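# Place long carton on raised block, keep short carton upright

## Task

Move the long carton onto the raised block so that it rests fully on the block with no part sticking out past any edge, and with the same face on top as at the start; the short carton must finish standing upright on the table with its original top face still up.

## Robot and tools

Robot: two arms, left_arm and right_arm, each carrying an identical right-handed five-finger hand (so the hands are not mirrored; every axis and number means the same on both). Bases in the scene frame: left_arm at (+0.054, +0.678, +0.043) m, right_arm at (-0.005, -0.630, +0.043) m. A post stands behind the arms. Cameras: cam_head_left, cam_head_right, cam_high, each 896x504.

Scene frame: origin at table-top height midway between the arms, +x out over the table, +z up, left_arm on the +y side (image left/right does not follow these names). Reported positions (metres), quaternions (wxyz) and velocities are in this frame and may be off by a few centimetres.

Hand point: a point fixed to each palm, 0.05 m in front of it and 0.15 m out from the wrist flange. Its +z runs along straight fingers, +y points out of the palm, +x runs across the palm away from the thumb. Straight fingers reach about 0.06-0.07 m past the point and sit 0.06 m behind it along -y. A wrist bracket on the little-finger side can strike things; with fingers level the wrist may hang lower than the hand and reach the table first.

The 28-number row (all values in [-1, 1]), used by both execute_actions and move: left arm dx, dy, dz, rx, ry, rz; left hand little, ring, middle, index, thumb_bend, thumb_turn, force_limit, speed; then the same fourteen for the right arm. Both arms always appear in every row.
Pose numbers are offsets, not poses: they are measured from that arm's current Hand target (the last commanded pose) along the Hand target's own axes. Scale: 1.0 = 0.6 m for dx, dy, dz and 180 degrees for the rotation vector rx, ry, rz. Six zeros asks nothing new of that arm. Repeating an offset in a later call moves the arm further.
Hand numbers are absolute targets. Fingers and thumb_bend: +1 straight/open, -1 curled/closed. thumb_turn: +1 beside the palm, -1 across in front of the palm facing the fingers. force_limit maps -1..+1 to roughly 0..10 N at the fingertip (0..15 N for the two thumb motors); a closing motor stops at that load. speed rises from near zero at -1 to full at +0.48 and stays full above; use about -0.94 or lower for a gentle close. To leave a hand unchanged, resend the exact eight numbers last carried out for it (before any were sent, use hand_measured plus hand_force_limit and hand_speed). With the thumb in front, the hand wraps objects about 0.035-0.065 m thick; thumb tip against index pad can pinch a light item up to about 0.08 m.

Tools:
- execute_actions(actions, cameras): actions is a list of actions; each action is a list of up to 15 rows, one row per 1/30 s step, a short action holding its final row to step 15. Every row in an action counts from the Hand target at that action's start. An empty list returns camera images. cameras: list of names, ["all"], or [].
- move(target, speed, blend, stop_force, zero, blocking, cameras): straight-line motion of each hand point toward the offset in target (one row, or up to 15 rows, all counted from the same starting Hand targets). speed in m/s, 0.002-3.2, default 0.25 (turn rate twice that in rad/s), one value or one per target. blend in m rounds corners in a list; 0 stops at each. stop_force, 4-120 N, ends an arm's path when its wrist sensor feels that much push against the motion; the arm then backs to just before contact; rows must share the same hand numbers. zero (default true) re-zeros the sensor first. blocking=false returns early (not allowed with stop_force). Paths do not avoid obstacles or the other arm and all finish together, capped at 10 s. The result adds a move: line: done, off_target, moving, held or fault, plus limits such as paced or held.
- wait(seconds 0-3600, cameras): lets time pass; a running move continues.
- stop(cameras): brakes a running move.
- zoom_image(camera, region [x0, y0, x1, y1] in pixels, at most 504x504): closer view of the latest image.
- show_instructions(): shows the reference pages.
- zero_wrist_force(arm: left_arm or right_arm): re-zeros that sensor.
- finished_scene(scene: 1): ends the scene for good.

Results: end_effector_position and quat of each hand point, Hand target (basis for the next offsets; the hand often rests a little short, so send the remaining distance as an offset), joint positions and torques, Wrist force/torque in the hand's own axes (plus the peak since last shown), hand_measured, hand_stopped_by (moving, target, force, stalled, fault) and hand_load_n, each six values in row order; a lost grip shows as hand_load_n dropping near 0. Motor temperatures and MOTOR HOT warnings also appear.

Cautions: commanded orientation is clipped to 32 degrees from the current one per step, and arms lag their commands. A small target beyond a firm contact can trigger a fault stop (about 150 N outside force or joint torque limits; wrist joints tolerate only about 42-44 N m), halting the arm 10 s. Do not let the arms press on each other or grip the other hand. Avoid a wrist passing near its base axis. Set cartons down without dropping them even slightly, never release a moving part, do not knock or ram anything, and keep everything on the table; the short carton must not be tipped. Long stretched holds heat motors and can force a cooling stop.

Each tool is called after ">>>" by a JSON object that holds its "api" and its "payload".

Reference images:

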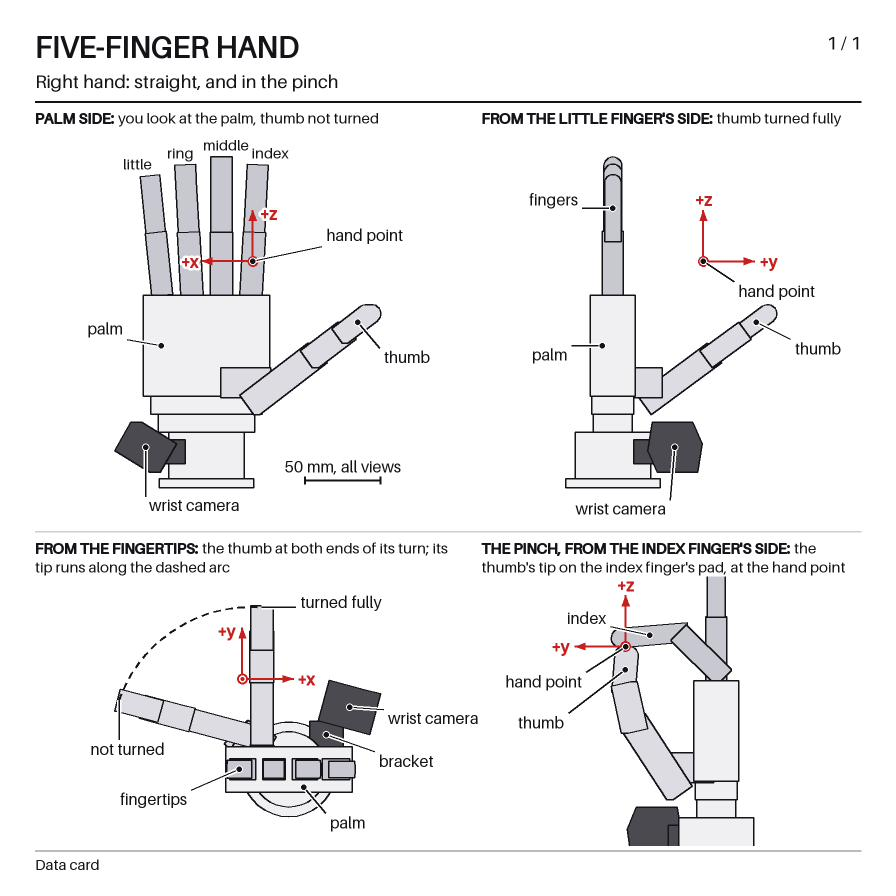

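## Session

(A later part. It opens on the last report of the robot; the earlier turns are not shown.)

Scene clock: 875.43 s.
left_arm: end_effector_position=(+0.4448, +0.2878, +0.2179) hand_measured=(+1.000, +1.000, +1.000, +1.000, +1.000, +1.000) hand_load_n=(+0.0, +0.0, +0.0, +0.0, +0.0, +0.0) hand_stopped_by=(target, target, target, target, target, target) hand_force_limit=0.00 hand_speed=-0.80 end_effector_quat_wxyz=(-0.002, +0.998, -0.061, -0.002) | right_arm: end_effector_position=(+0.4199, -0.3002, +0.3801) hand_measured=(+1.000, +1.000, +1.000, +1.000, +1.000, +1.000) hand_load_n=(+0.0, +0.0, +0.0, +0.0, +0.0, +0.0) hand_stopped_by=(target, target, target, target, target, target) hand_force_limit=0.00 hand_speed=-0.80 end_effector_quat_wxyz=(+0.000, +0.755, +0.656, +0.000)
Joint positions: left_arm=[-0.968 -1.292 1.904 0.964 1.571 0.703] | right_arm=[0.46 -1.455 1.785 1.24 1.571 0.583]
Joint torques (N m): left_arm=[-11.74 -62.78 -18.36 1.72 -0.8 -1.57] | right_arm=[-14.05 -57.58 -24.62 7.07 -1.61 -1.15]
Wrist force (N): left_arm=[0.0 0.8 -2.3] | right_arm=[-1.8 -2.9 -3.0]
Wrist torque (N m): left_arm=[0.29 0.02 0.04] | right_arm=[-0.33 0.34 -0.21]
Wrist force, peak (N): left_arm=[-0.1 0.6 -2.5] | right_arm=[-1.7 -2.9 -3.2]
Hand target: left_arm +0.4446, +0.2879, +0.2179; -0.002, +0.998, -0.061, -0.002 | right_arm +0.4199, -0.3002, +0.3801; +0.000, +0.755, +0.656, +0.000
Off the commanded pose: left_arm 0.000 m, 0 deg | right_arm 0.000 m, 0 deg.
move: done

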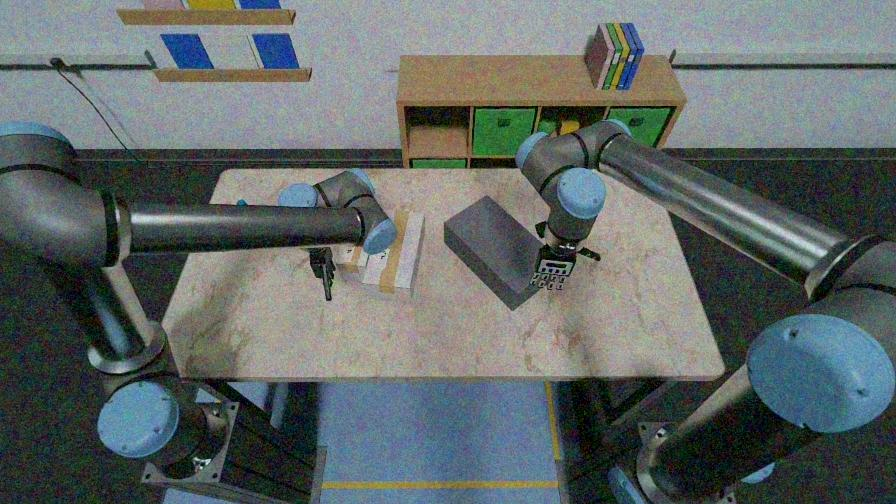

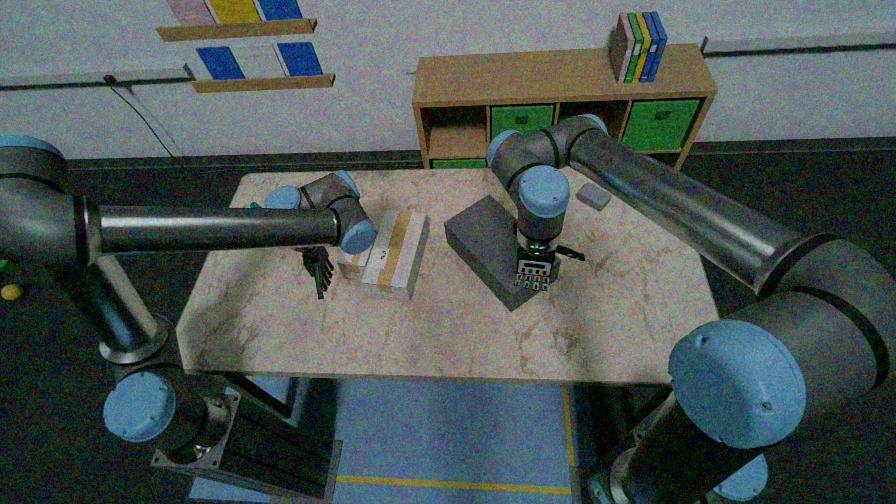

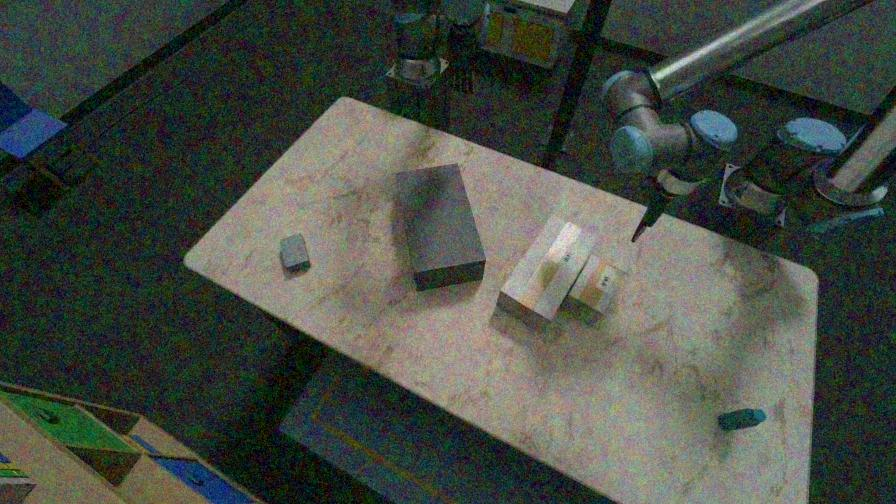

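>>> {"api": "move", "payload": {"target": [0,0,0.0833,0,0,0,1,1,1,1,1,1,0,-0.8,0,0,0,0,0,0,1,1,1,1,1,1,0,-0.8], "speed": 0.05, "stop_force": 15}}

>>> {"api": "move", "payload": {"target": [0,0,0.09,0,0,0,1,1,1,1,1,1,0,-0.8,0,0,0,0,0,0,1,1,1,1,1,1,0,-0.8], "speed": 0.008, "stop_force": 8, "cameras": ["all"]}}

Scene clock: 888.83 s.
left_arm: end_effector_position=(+0.4444, +0.2881, +0.1679) hand_measured=(+1.000, +1.000, +1.000, +1.000, +1.000, +1.000) hand_load_n=(+0.0, +0.0, +0.0, +0.0, +0.0, +0.0) hand_stopped_by=(target, target, target, target, target, target) hand_force_limit=0.00 hand_speed=-0.80 end_effector_quat_wxyz=(-0.002, +0.998, -0.061, -0.002) | right_arm: end_effector_position=(+0.4199, -0.3002, +0.3801) hand_measured=(+1.000, +1.000, +1.000, +1.000, +1.000, +1.000) hand_load_n=(+0.0, +0.0, +0.0, +0.0, +0.0, +0.0) hand_stopped_by=(target, target, target, target, target, target) hand_force_limit=0.00 hand_speed=-0.80 end_effector_quat_wxyz=(+0.000, +0.755, +0.656, +0.000)
Joint positions: left_arm=[-0.968 -1.24 1.941 0.875 1.571 0.703] | right_arm=[0.46 -1.455 1.785 1.24 1.571 0.583]
Joint torques (N m): left_arm=[-8.42 -40.51 -16.21 1.84 0.31 -1.21] | right_arm=[-14.87 -57.27 -24.49 7.04 -1.53 -0.86]
Wrist force (N): left_arm=[-0.1 -0.1 -2.6] | right_arm=[-1.6 -2.6 -2.7]
Wrist torque (N m): left_arm=[0.20 0.01 0.08] | right_arm=[-0.31 0.29 -0.18]
Wrist force, peak (N): left_arm=[-0.1 0.1 -3.1] | right_arm=[-1.5 -3.2 -3.3]
Hand target: left_arm +0.4444, +0.2881, +0.1679; -0.002, +0.998, -0.061, -0.002 | right_arm +0.4199, -0.3002, +0.3801; +0.000, +0.755, +0.656, +0.000
Off the commanded pose: left_arm 0.000 m, 0 deg | right_arm 0.000 m, 0 deg.
move: done

Scene clock: 896.50 s.
left_arm: end_effector_position=(+0.4443, +0.2883, +0.1139) hand_measured=(+1.000, +1.000, +1.000, +1.000, +1.000, +1.000) hand_load_n=(+0.0, +0.0, +0.0, +0.0, +0.0, +0.0) hand_stopped_by=(target, target, target, target, target, target) hand_force_limit=0.00 hand_speed=-0.80 end_effector_quat_wxyz=(-0.002, +0.998, -0.061, -0.002) | right_arm: end_effector_position=(+0.4199, -0.3002, +0.3801) hand_measured=(+1.000, +1.000, +1.000, +1.000, +1.000, +1.000) hand_load_n=(+0.0, +0.0, +0.0, +0.0, +0.0, +0.0) hand_stopped_by=(target, target, target, target, target, target) hand_force_limit=0.00 hand_speed=-0.80 end_effector_quat_wxyz=(+0.000, +0.755, +0.656, +0.000)
Joint positions: left_arm=[-0.968 -1.175 1.972 0.779 1.571 0.703] | right_arm=[0.46 -1.455 1.785 1.24 1.571 0.583]
Joint torques (N m): left_arm=[-1.68 -42.25 -13.17 1.56 1.28 -1.54] | right_arm=[-14.91 -58.23 -24.9 7.09 -1.37 -0.63]
Wrist force (N): left_arm=[0.5 0.5 -2.2] | right_arm=[-1.7 -2.6 -2.6]
Wrist torque (N m): left_arm=[0.29 -0.04 0.14] | right_arm=[-0.32 0.31 -0.20]
Wrist force, peak (N): left_arm=[-0.1 -0.1 -3.0] | right_arm=[-2.0 -3.1 -3.2]
Hand target: left_arm +0.4443, +0.2883, +0.1139; -0.002, +0.998, -0.061, -0.002 | right_arm +0.4199, -0.3002, +0.3801; +0.000, +0.755, +0.656, +0.000
Off the commanded pose: left_arm 0.000 m, 0 deg | right_arm 0.000 m, 0 deg.
move: done

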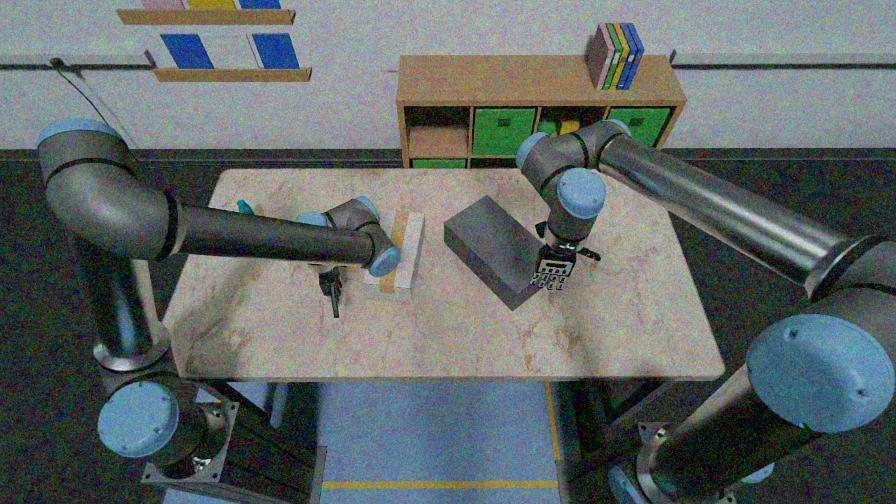

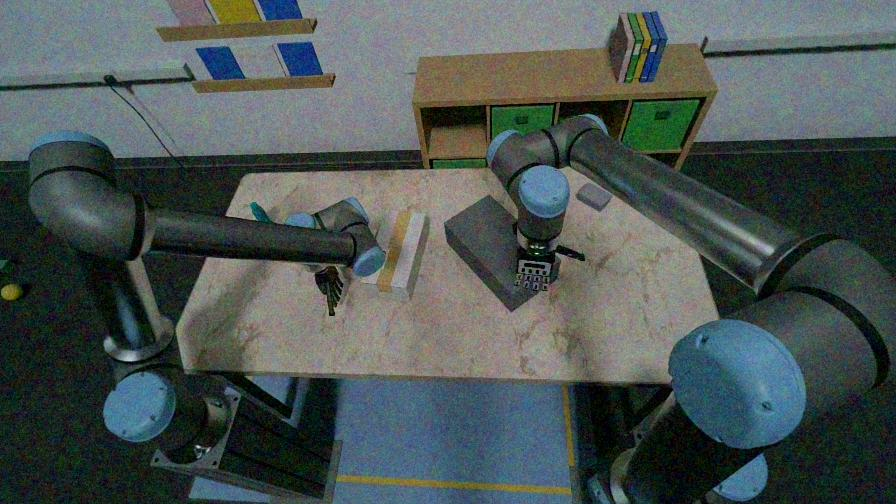

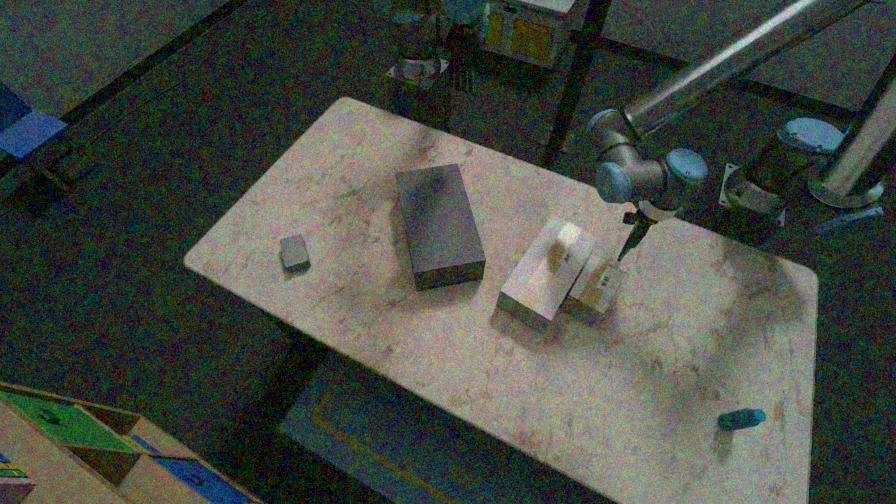

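>>> {"api": "move", "payload": {"target": [0,0,0.07,0,0,0,1,1,1,1,1,1,0,-0.8,0,0,0,0,0,0,1,1,1,1,1,1,0,-0.8], "speed": 0.006, "stop_force": 6, "cameras": ["all"]}}

>>> {"api": "zoom_image", "payload": {"camera": "cam_head_left", "region": [280, 180, 480, 320]}}

>>> {"api": "zoom_image", "payload": {"camera": "cam_high", "region": [480, 180, 680, 340]}}

Scene clock: 914.27 s.
left_arm: end_effector_position=(+0.4441, +0.2885, +0.0719) hand_measured=(+1.000, +1.000, +1.000, +1.000, +1.000, +1.000) hand_load_n=(+0.0, +0.0, +0.0, +0.0, +0.0, +0.5) hand_stopped_by=(target, target, target, target, target, target) hand_force_limit=0.00 hand_speed=-0.80 end_effector_quat_wxyz=(-0.002, +0.998, -0.061, -0.002) | right_arm: end_effector_position=(+0.4199, -0.3002, +0.3801) hand_measured=(+1.000, +1.000, +1.000, +1.000, +1.000, +1.000) hand_load_n=(+0.0, +0.0, +0.0, +0.0, -0.5, +0.0) hand_stopped_by=(target, target, target, target, target, target) hand_force_limit=0.00 hand_speed=-0.80 end_effector_quat_wxyz=(+0.000, +0.755, +0.656, +0.000)
Joint positions: left_arm=[-0.969 -1.12 1.99 0.706 1.571 0.703] | right_arm=[0.46 -1.455 1.785 1.24 1.571 0.583]
Joint torques (N m): left_arm=[-11.25 -44.56 -11.11 1.48 0.64 -1.7] | right_arm=[-14.2 -57.76 -24.75 6.92 -1.43 -0.3]
Wrist force (N): left_arm=[0.2 0.6 -2.4] | right_arm=[-1.9 -2.7 -3.4]
Wrist torque (N m): left_arm=[0.32 -0.04 0.08] | right_arm=[-0.28 0.36 -0.21]
Wrist force, peak (N): left_arm=[0.3 0.9 -2.8] | right_arm=[-2.1 -3.0 -3.2]
Hand target: left_arm +0.4441, +0.2885, +0.0719; -0.002, +0.998, -0.061, -0.002 | right_arm +0.4199, -0.3002, +0.3801; +0.000, +0.755, +0.656, +0.000
Off the commanded pose: left_arm 0.000 m, 0 deg | right_arm 0.000 m, 0 deg.
move: done

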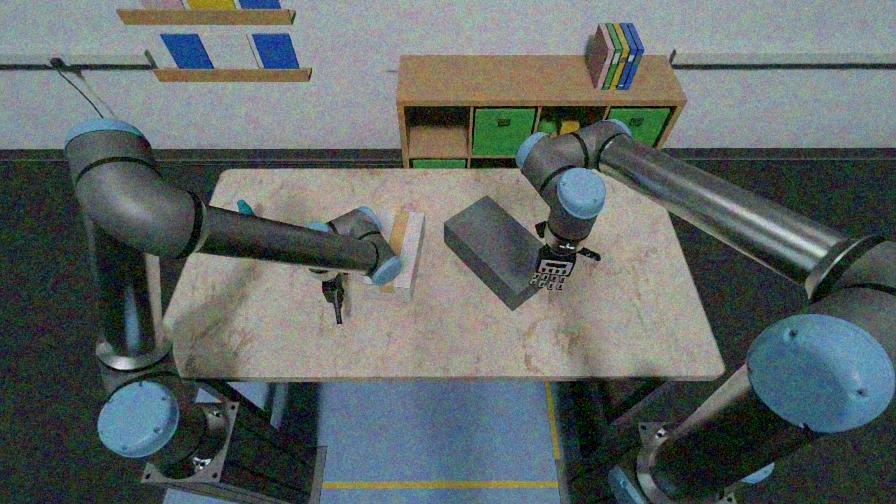

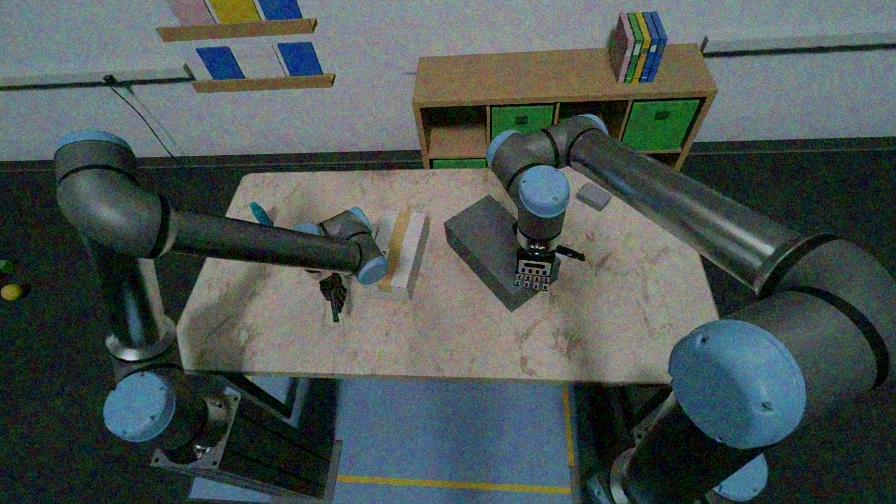

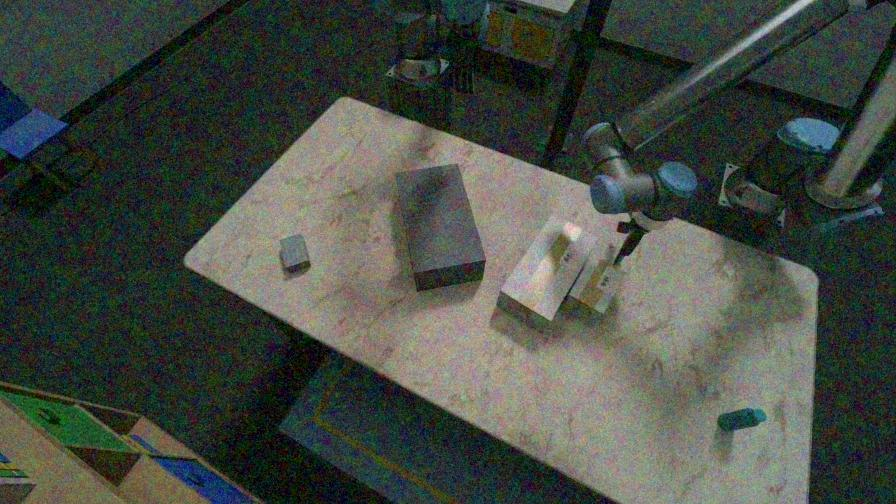

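Scaled by 2.520 from the camera's image (finer frame: 1280x720).

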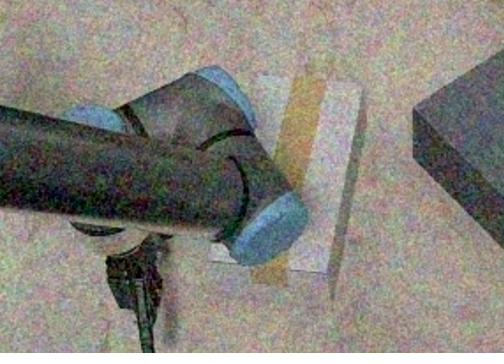

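Scaled by 2.520 from the camera's image (finer frame: 1280x720).

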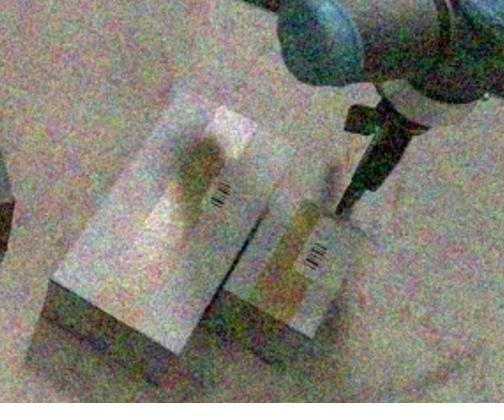

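>>> {"api": "move", "payload": {"target": [0,0,0.04,0,0,0,1,1,1,1,1,1,0,-0.8,0,0,0,0,0,0,1,1,1,1,1,1,0,-0.8], "speed": 0.005, "stop_force": 6}}

Scene clock: 950.87 s.
left_arm: end_effector_position=(+0.4441, +0.2885, +0.0704) hand_measured=(+1.000, +1.000, +1.000, +1.000, +1.000, +1.000) hand_load_n=(+0.0, +0.0, +0.0, +0.0, -0.5, +0.0) hand_stopped_by=(target, target, target, target, target, target) hand_force_limit=0.00 hand_speed=-0.80 end_effector_quat_wxyz=(-0.002, +0.998, -0.061, -0.002) | right_arm: end_effector_position=(+0.4199, -0.3002, +0.3801) hand_measured=(+1.000, +1.000, +1.000, +1.000, +1.000, +1.000) hand_load_n=(+0.0, +0.0, +0.0, +0.0, +0.0, -0.5) hand_stopped_by=(target, target, target, target, target, target) hand_force_limit=0.00 hand_speed=-0.80 end_effector_quat_wxyz=(+0.000, +0.755, +0.656, +0.000)
Joint positions: left_arm=[-0.969 -1.118 1.991 0.703 1.571 0.703] | right_arm=[0.46 -1.455 1.785 1.24 1.571 0.583]
Joint torques (N m): left_arm=[-11.59 -66.55 -21.74 5.45 0.6 -1.67] | right_arm=[-14.19 -57.63 -25.24 7.07 -1.18 -0.1]
Wrist force (N): left_arm=[0.3 0.3 -9.8] | right_arm=[-1.9 -3.1 -2.7]
Wrist torque (N m): left_arm=[0.74 0.13 0.08] | right_arm=[-0.38 0.33 -0.22]
Wrist force, peak (N): left_arm=[0.4 0.5 -14.2] | right_arm=[-2.0 -3.3 -3.2]
Hand target: left_arm +0.4441, +0.2885, +0.0704; -0.002, +0.998, -0.061, -0.002 (not the last commanded pose) | right_arm +0.4199, -0.3002, +0.3801; +0.000, +0.755, +0.656, +0.000
Off the commanded pose: left_arm 0.022 m, 0 deg | right_arm 0.000 m, 0 deg.
move: contact (left_arm)

>>> {"api": "move", "payload": {"target": [[0,0,-0.22,0,0,0,1,1,1,1,1,1,0,-0.8,0,0,0,0,0,0,1,1,1,1,1,1,0,-0.8],[0.1728,0.2307,-0.22,0,0,0,1,1,1,1,1,1,0,-0.8,0,0,0,0,0,0,1,1,1,1,1,1,0,-0.8]], "speed": 0.2, "blend": 0.02}}

>>> {"api": "move", "payload": {"target": [0,0,0.12,0,0,0,1,1,1,1,1,1,0,-0.8,0,0,0,0,0,0,1,1,1,1,1,1,0,-0.8], "speed": 0.008, "stop_force": 5, "cameras": ["all"]}}

>>> {"api": "zoom_image", "payload": {"camera": "cam_high", "region": [480, 180, 680, 340]}}

Scene clock: 972.40 s.
left_arm: end_effector_position=(+0.5306, +0.1381, +0.2015) hand_measured=(+1.000, +1.000, +1.000, +1.000, +1.000, +1.000) hand_load_n=(+0.0, +0.0, +0.0, +0.0, -0.5, -0.5) hand_stopped_by=(target, target, target, target, target, target) hand_force_limit=0.00 hand_speed=-0.80 end_effector_quat_wxyz=(-0.002, +0.998, -0.061, -0.002) | right_arm: end_effector_position=(+0.4199, -0.3002, +0.3801) hand_measured=(+1.000, +1.000, +1.000, +1.000, +1.000, +1.000) hand_load_n=(+0.0, +0.0, +0.0, +0.0, +0.0, +0.0) hand_stopped_by=(target, target, target, target, target, target) hand_force_limit=0.00 hand_speed=-0.80 end_effector_quat_wxyz=(+0.000, +0.755, +0.656, +0.000)
Joint positions: left_arm=[-0.984 -1.04 1.561 1.056 1.571 0.688] | right_arm=[0.46 -1.455 1.785 1.24 1.571 0.583]
Joint torques (N m): left_arm=[-13.24 -61.13 -41.84 6.5 1.31 1.08] | right_arm=[-13.42 -57.96 -25.07 7.09 -1.3 -0.02]
Wrist force (N): left_arm=[0.4 0.2 -2.3] | right_arm=[-1.9 -2.8 -2.8]
Wrist torque (N m): left_arm=[0.21 -0.01 0.13] | right_arm=[-0.33 0.34 -0.21]
Wrist force, peak (N): left_arm=[0.4 0.6 -10.0] | right_arm=[-1.7 -3.0 -3.5]
Hand target: left_arm +0.5307, +0.1380, +0.2014; -0.002, +0.998, -0.061, -0.002 | right_arm +0.4199, -0.3002, +0.3801; +0.000, +0.755, +0.656, +0.000
Off the commanded pose: left_arm 0.000 m, 0 deg | right_arm 0.000 m, 0 deg.
move: done

Scene clock: 977.63 s.
left_arm: end_effector_position=(+0.5306, +0.1381, +0.1710) hand_measured=(+1.000, +1.000, +1.000, +1.000, +1.000, +1.000) hand_load_n=(+0.0, +0.0, +0.0, +0.0, +0.0, +0.0) hand_stopped_by=(target, target, target, target, target, target) hand_force_limit=0.00 hand_speed=-0.80 end_effector_quat_wxyz=(-0.002, +0.998, -0.061, -0.002) | right_arm: end_effector_position=(+0.4199, -0.3002, +0.3801) hand_measured=(+1.000, +1.000, +1.000, +1.000, +1.000, +1.000) hand_load_n=(+0.0, +0.0, -0.5, +0.0, +0.0, +0.0) hand_stopped_by=(target, target, target, target, target, target) hand_force_limit=0.00 hand_speed=-0.80 end_effector_quat_wxyz=(+0.000, +0.755, +0.656, +0.000)
Joint positions: left_arm=[-0.984 -1.014 1.581 1.01 1.571 0.688] | right_arm=[0.46 -1.455 1.785 1.24 1.571 0.583]
Joint torques (N m): left_arm=[-10.99 -81.94 -40.09 5.63 1.32 0.09] | right_arm=[-13.43 -57.96 -25.59 7.11 -1.11 0.06]
Wrist force (N): left_arm=[0.4 0.5 -8.0] | right_arm=[-2.2 -2.9 -3.0]
Wrist torque (N m): left_arm=[0.63 0.17 0.11] | right_arm=[-0.33 0.40 -0.23]
Wrist force, peak (N): left_arm=[0.5 0.3 -12.0] | right_arm=[-1.8 -3.1 -3.4]
Hand target: left_arm +0.5306, +0.1381, +0.1710; -0.002, +0.998, -0.061, -0.002 (not the last commanded pose) | right_arm +0.4199, -0.3002, +0.3801; +0.000, +0.755, +0.656, +0.000
Off the commanded pose: left_arm 0.042 m, 0 deg | right_arm 0.000 m, 0 deg.
move: contact (left_arm)

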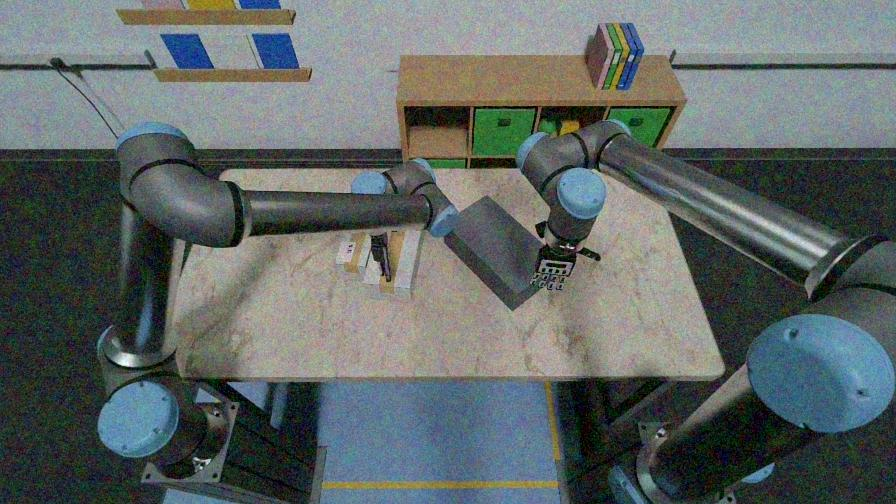

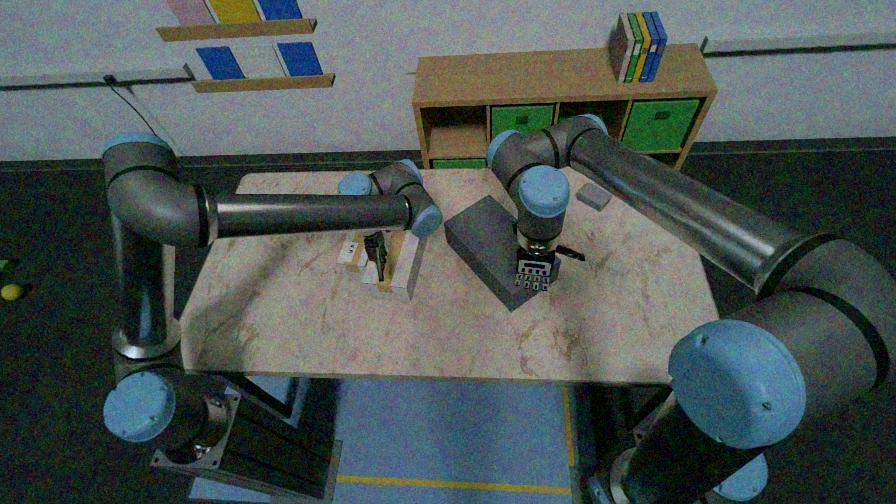

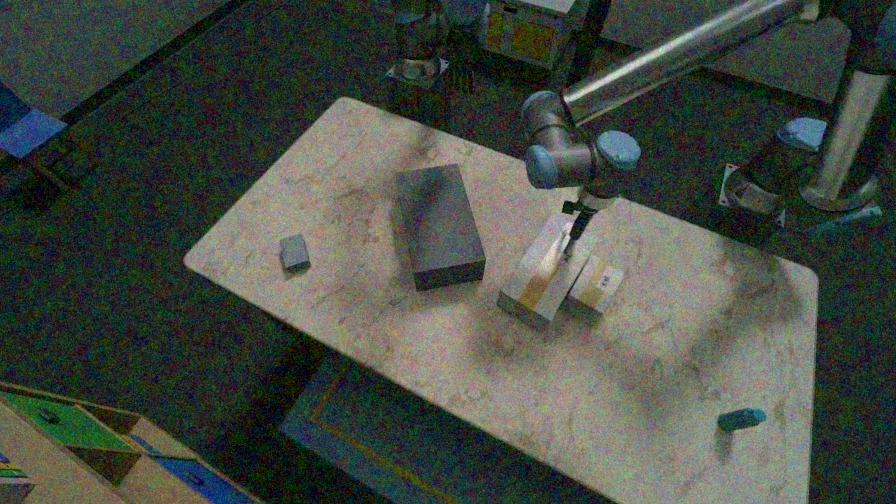

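Scaled by 2.520 from the camera's image (finer frame: 1280x720).

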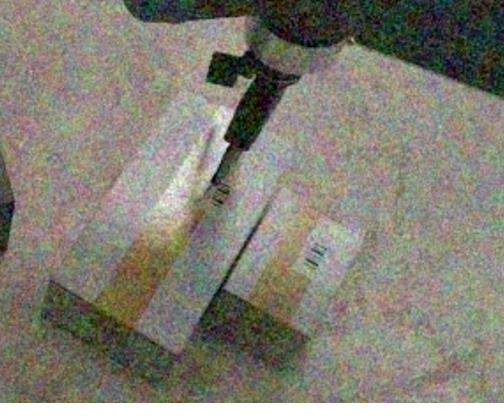

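>>> {"api": "move", "payload": {"target": [[0,0,-0.25,0,0,0,1,1,1,1,1,1,0,-0.8,0,0,0,0,0,0,1,1,1,1,1,1,0,-0.8],[0.4792,-0.2,-0.25,0,0,0.5056,1,1,1,1,1,1,0,-0.8,0,0,0,0,0,0,1,1,1,1,1,1,0,-0.8]], "speed": 0.25, "blend": 0.03, "cameras": ["all"]}}

>>> {"api": "zoom_image", "payload": {"camera": "cam_high", "region": [480, 130, 680, 340]}}

Scene clock: 1048.67 s.
left_arm: end_effector_position=(+0.8309, +0.2218, +0.3205) hand_measured=(+1.000, +1.000, +1.000, +1.000, +1.000, +1.000) hand_load_n=(+0.0, +0.0, +0.0, +0.0, +0.0, +0.0) hand_stopped_by=(target, target, target, target, target, target) hand_force_limit=0.00 hand_speed=-0.80 end_effector_quat_wxyz=(+0.000, -0.656, +0.754, +0.003) | right_arm: end_effector_position=(+0.4199, -0.3002, +0.3801) hand_measured=(+1.000, +1.000, +1.000, +1.000, +1.000, +1.000) hand_load_n=(+0.0, +0.0, +0.0, +0.0, +0.0, +0.0) hand_stopped_by=(target, target, target, target, target, target) hand_force_limit=0.00 hand_speed=-0.80 end_effector_quat_wxyz=(+0.000, +0.755, +0.656, +0.000)
Joint positions: left_arm=[-0.697 -0.609 0.588 1.597 1.569 2.562] | right_arm=[0.46 -1.455 1.785 1.24 1.571 0.583]
Joint torques (N m): left_arm=[11.81 -89.93 -49.7 6.8 1.2 2.03] | right_arm=[-13.24 -57.06 -25.44 7 -1 0.27]
Wrist force (N): left_arm=[0.4 0.5 -3.0] | right_arm=[-1.4 -2.8 -3.2]
Wrist torque (N m): left_arm=[0.32 0.13 0.05] | right_arm=[-0.31 0.28 -0.18]
Wrist force, peak (N): left_arm=[0.4 0.6 -8.4] | right_arm=[-1.9 -3.3 -3.3]
Hand target: left_arm +0.8310, +0.2218, +0.3205; +0.000, -0.656, +0.754, +0.003 | right_arm +0.4199, -0.3002, +0.3801; +0.000, +0.755, +0.656, +0.000
Off the commanded pose: left_arm 0.000 m, 0 deg | right_arm 0.000 m, 0 deg.
move: done

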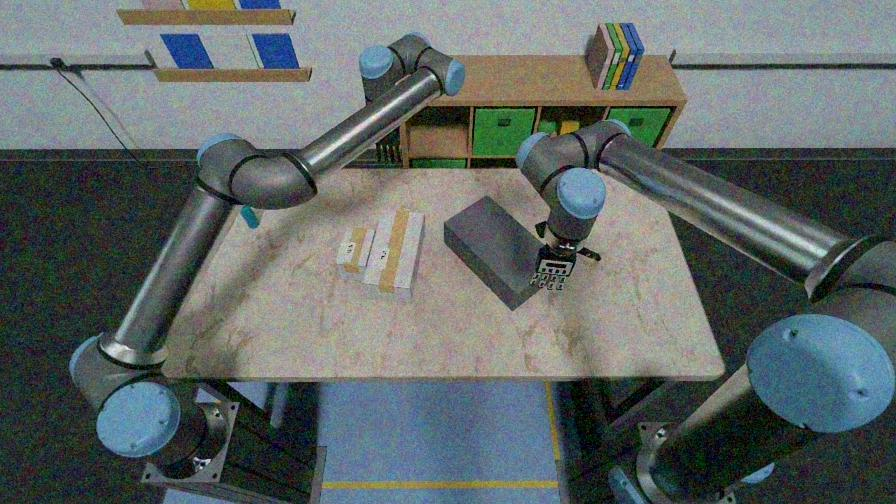

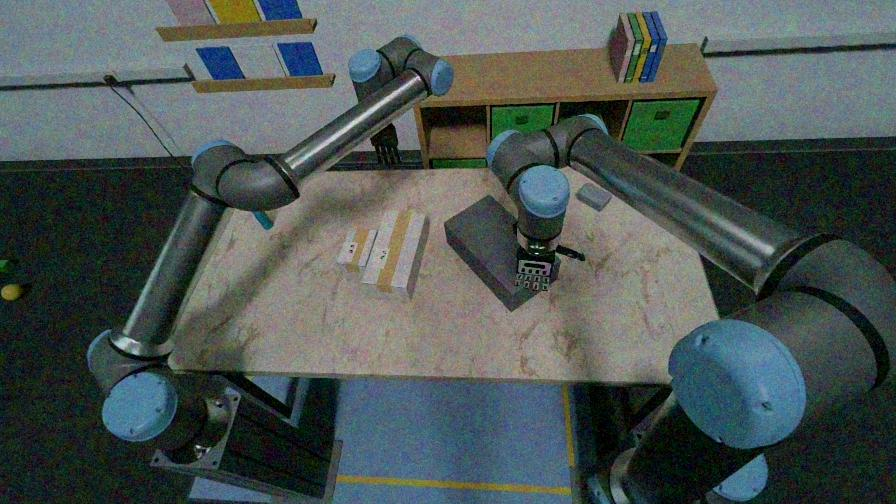

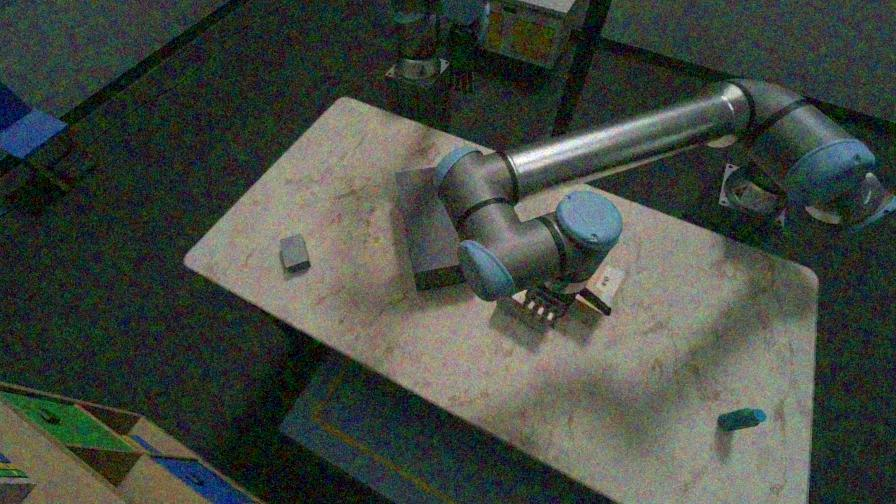

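Scaled by 2.400 from the camera's image (finer frame: 1280x720).

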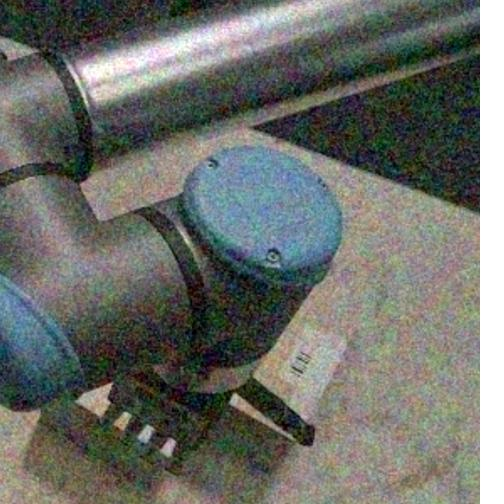

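>>> {"api": "zoom_image", "payload": {"camera": "cam_head_left", "region": [320, 80, 480, 220]}}

>>> {"api": "zoom_image", "payload": {"camera": "cam_head_right", "region": [320, 80, 480, 220]}}

Scaled by 3.150 from the camera's image (finer frame: 1280x720).

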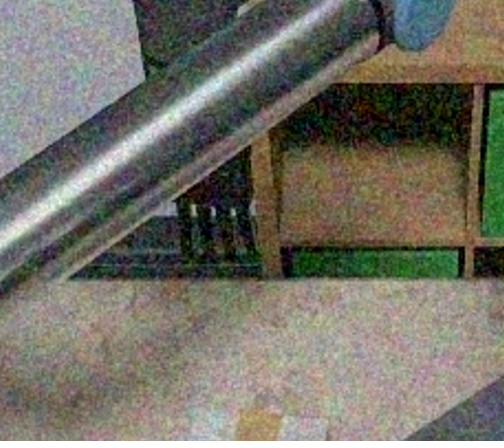

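Scaled by 3.150 from the camera's image (finer frame: 1280x720).

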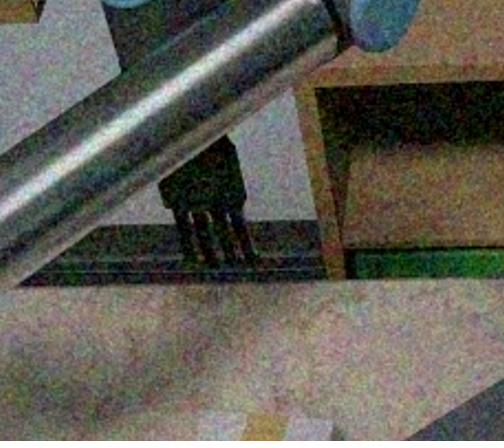

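>>> {"api": "move", "payload": {"target": [0,0,0.3175,0,0,0,1,1,1,1,1,1,0,-0.8,0,0,0,0,0,0,1,1,1,1,1,1,0,-0.8], "speed": 0.12, "stop_force": 20, "cameras": ["all"]}}

>>> {"api": "move", "payload": {"target": [0,0,0.06,0,0,0,1,1,1,1,1,1,0,-0.8,0,0,0,0,0,0,1,1,1,1,1,1,0,-0.8], "speed": 0.012, "stop_force": 6, "cameras": ["all"]}}

>>> {"api": "zoom_image", "payload": {"camera": "cam_high", "region": [480, 180, 680, 380]}}

>>> {"api": "zoom_image", "payload": {"camera": "cam_head_right", "region": [320, 140, 480, 300]}}

Scene clock: 1076.73 s.
left_arm: end_effector_position=(+0.8304, +0.2227, +0.1300) hand_measured=(+1.000, +1.000, +1.000, +1.000, +1.000, +1.000) hand_load_n=(+0.0, +0.0, +0.0, +0.0, +0.0, +0.0) hand_stopped_by=(target, target, target, target, target, target) hand_force_limit=0.00 hand_speed=-0.80 end_effector_quat_wxyz=(+0.000, -0.656, +0.754, +0.003) | right_arm: end_effector_position=(+0.4199, -0.3002, +0.3801) hand_measured=(+1.000, +1.000, +1.000, +1.000, +1.000, +1.000) hand_load_n=(+0.0, +0.0, +0.0, +0.0, +0.0, +0.0) hand_stopped_by=(target, target, target, target, target, target) hand_force_limit=0.00 hand_speed=-0.80 end_effector_quat_wxyz=(+0.000, +0.755, +0.656, +0.000)
Joint positions: left_arm=[-0.697 -0.553 0.818 1.311 1.569 2.562] | right_arm=[0.46 -1.455 1.785 1.24 1.571 0.583]
Joint torques (N m): left_arm=[10.6 -92.37 -24.29 1.65 -0.87 2.4] | right_arm=[-13.22 -56.41 -25.37 7.06 -1.06 0.51]
Wrist force (N): left_arm=[0.5 -0.1 -3.1] | right_arm=[-2.0 -2.8 -3.0]
Wrist torque (N m): left_arm=[0.21 0.08 0.06] | right_arm=[-0.33 0.36 -0.21]
Wrist force, peak (N): left_arm=[0.8 0.4 -3.7] | right_arm=[-1.7 -3.2 -3.5]
Hand target: left_arm +0.8304, +0.2227, +0.1300; +0.000, -0.656, +0.754, +0.003 | right_arm +0.4199, -0.3002, +0.3801; +0.000, +0.755, +0.656, +0.000
Off the commanded pose: left_arm 0.000 m, 0 deg | right_arm 0.000 m, 0 deg.
move: done

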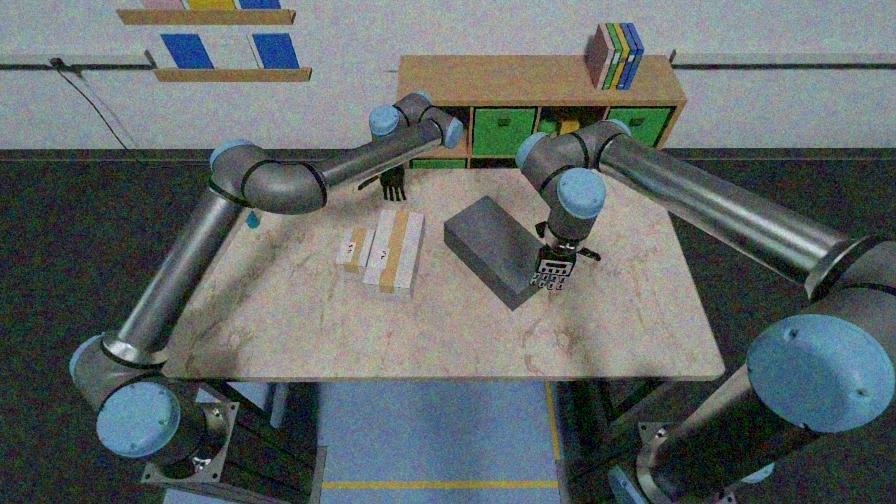

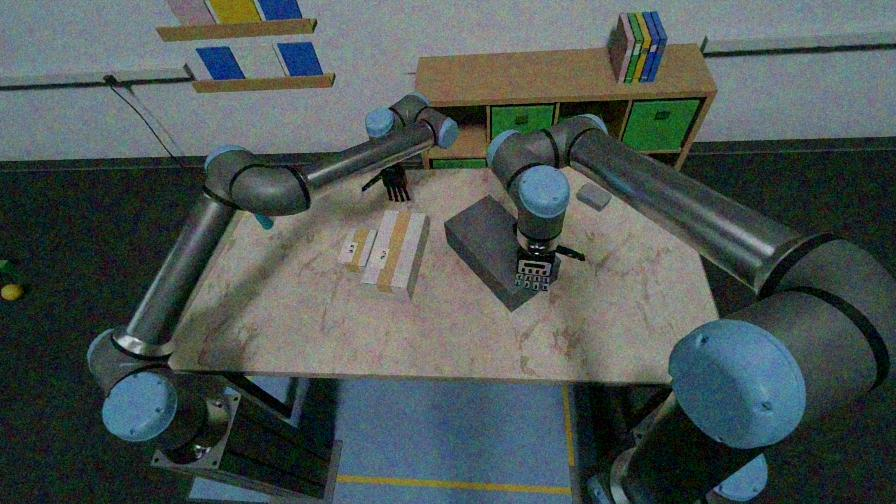

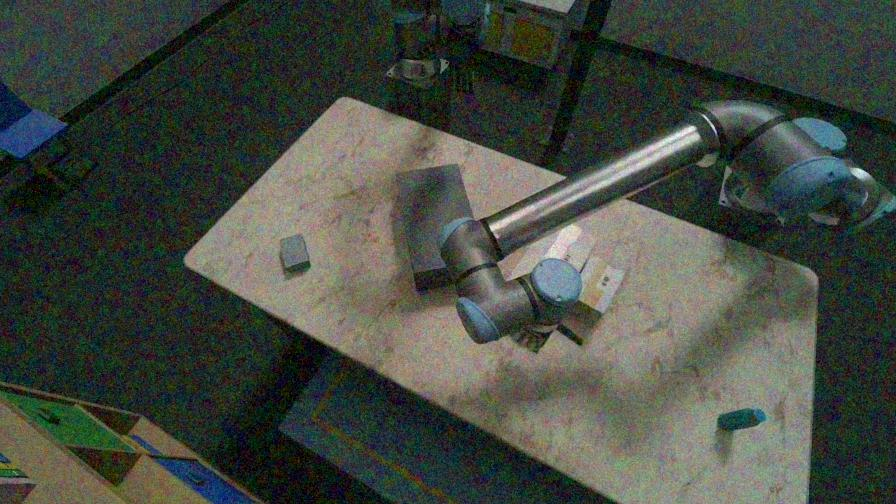

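Scene clock: 1080.70 s.
left_arm: end_effector_position=(+0.8303, +0.2228, +0.0940) hand_measured=(+1.000, +1.000, +1.000, +1.000, +1.000, +1.000) hand_load_n=(+0.0, +0.0, +0.0, +0.0, +0.0, +0.0) hand_stopped_by=(target, target, target, target, target, target) hand_force_limit=0.00 hand_speed=-0.80 end_effector_quat_wxyz=(+0.000, -0.656, +0.754, +0.003) | right_arm: end_effector_position=(+0.4199, -0.3002, +0.3801) hand_measured=(+1.000, +1.000, +1.000, +1.000, +1.000, +1.000) hand_load_n=(+0.0, +0.0, +0.0, +0.0, +0.0, +0.0) hand_stopped_by=(target, target, target, target, target, target) hand_force_limit=0.00 hand_speed=-0.80 end_effector_quat_wxyz=(+0.000, +0.755, +0.656, +0.000)
Joint positions: left_arm=[-0.697 -0.531 0.84 1.267 1.569 2.563] | right_arm=[0.46 -1.455 1.785 1.24 1.571 0.583]
Joint torques (N m): left_arm=[11.16 -93.07 -23.79 1.57 -0.38 2.48] | right_arm=[-12.31 -57.94 -25.82 7 -1.06 0.54]
Wrist force (N): left_arm=[0.5 0.0 -2.4] | right_arm=[-1.9 -2.9 -2.9]
Wrist torque (N m): left_arm=[0.19 0.03 0.01] | right_arm=[-0.34 0.35 -0.21]
Wrist force, peak (N): left_arm=[0.7 -0.1 -3.2] | right_arm=[-1.9 -3.4 -3.2]
Hand target: left_arm +0.8303, +0.2228, +0.0940; +0.000, -0.656, +0.754, +0.003 | right_arm +0.4199, -0.3002, +0.3801; +0.000, +0.755, +0.656, +0.000
Off the commanded pose: left_arm 0.000 m, 0 deg | right_arm 0.000 m, 0 deg.
move: done

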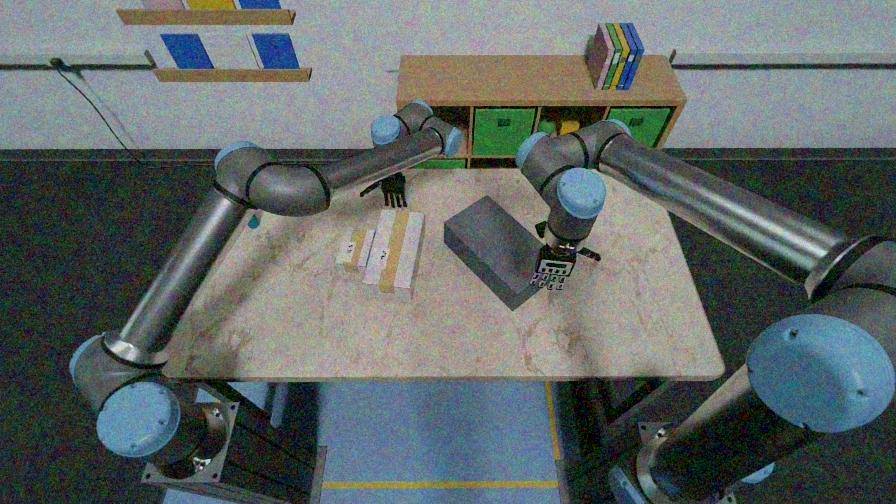

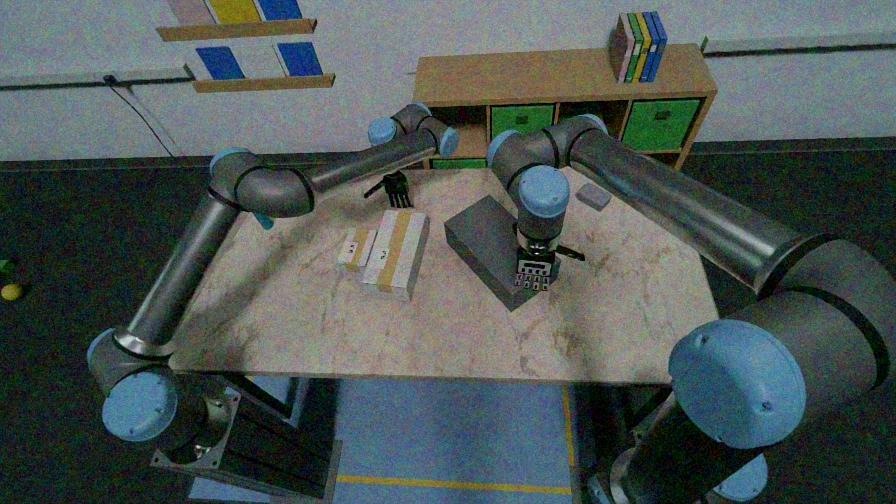

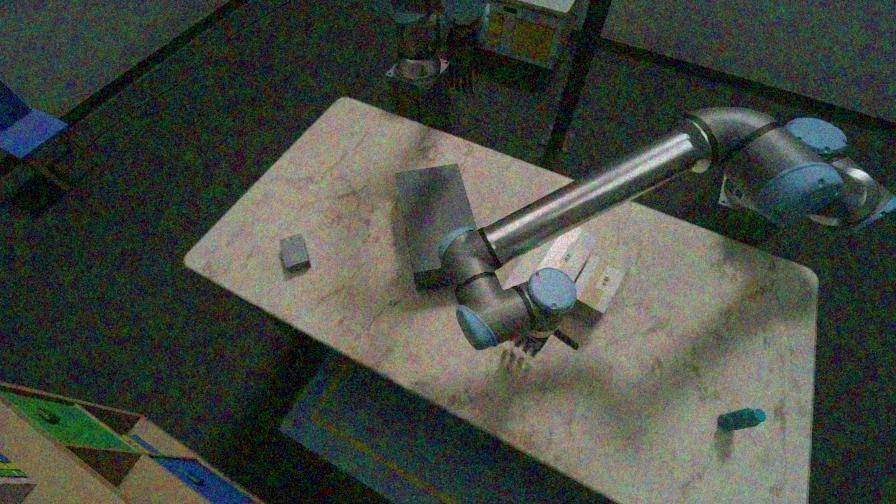

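Scaled by 2.520 from the camera's image (finer frame: 1280x720).

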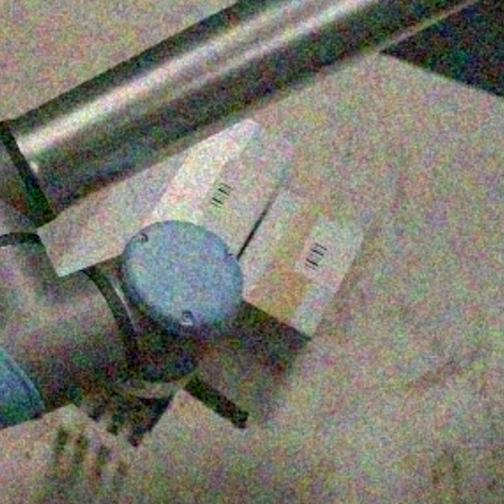

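Scaled by 3.150 from the camera's image (finer frame: 1280x720).

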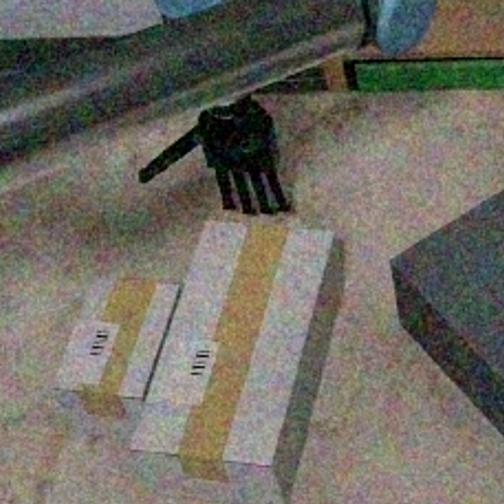

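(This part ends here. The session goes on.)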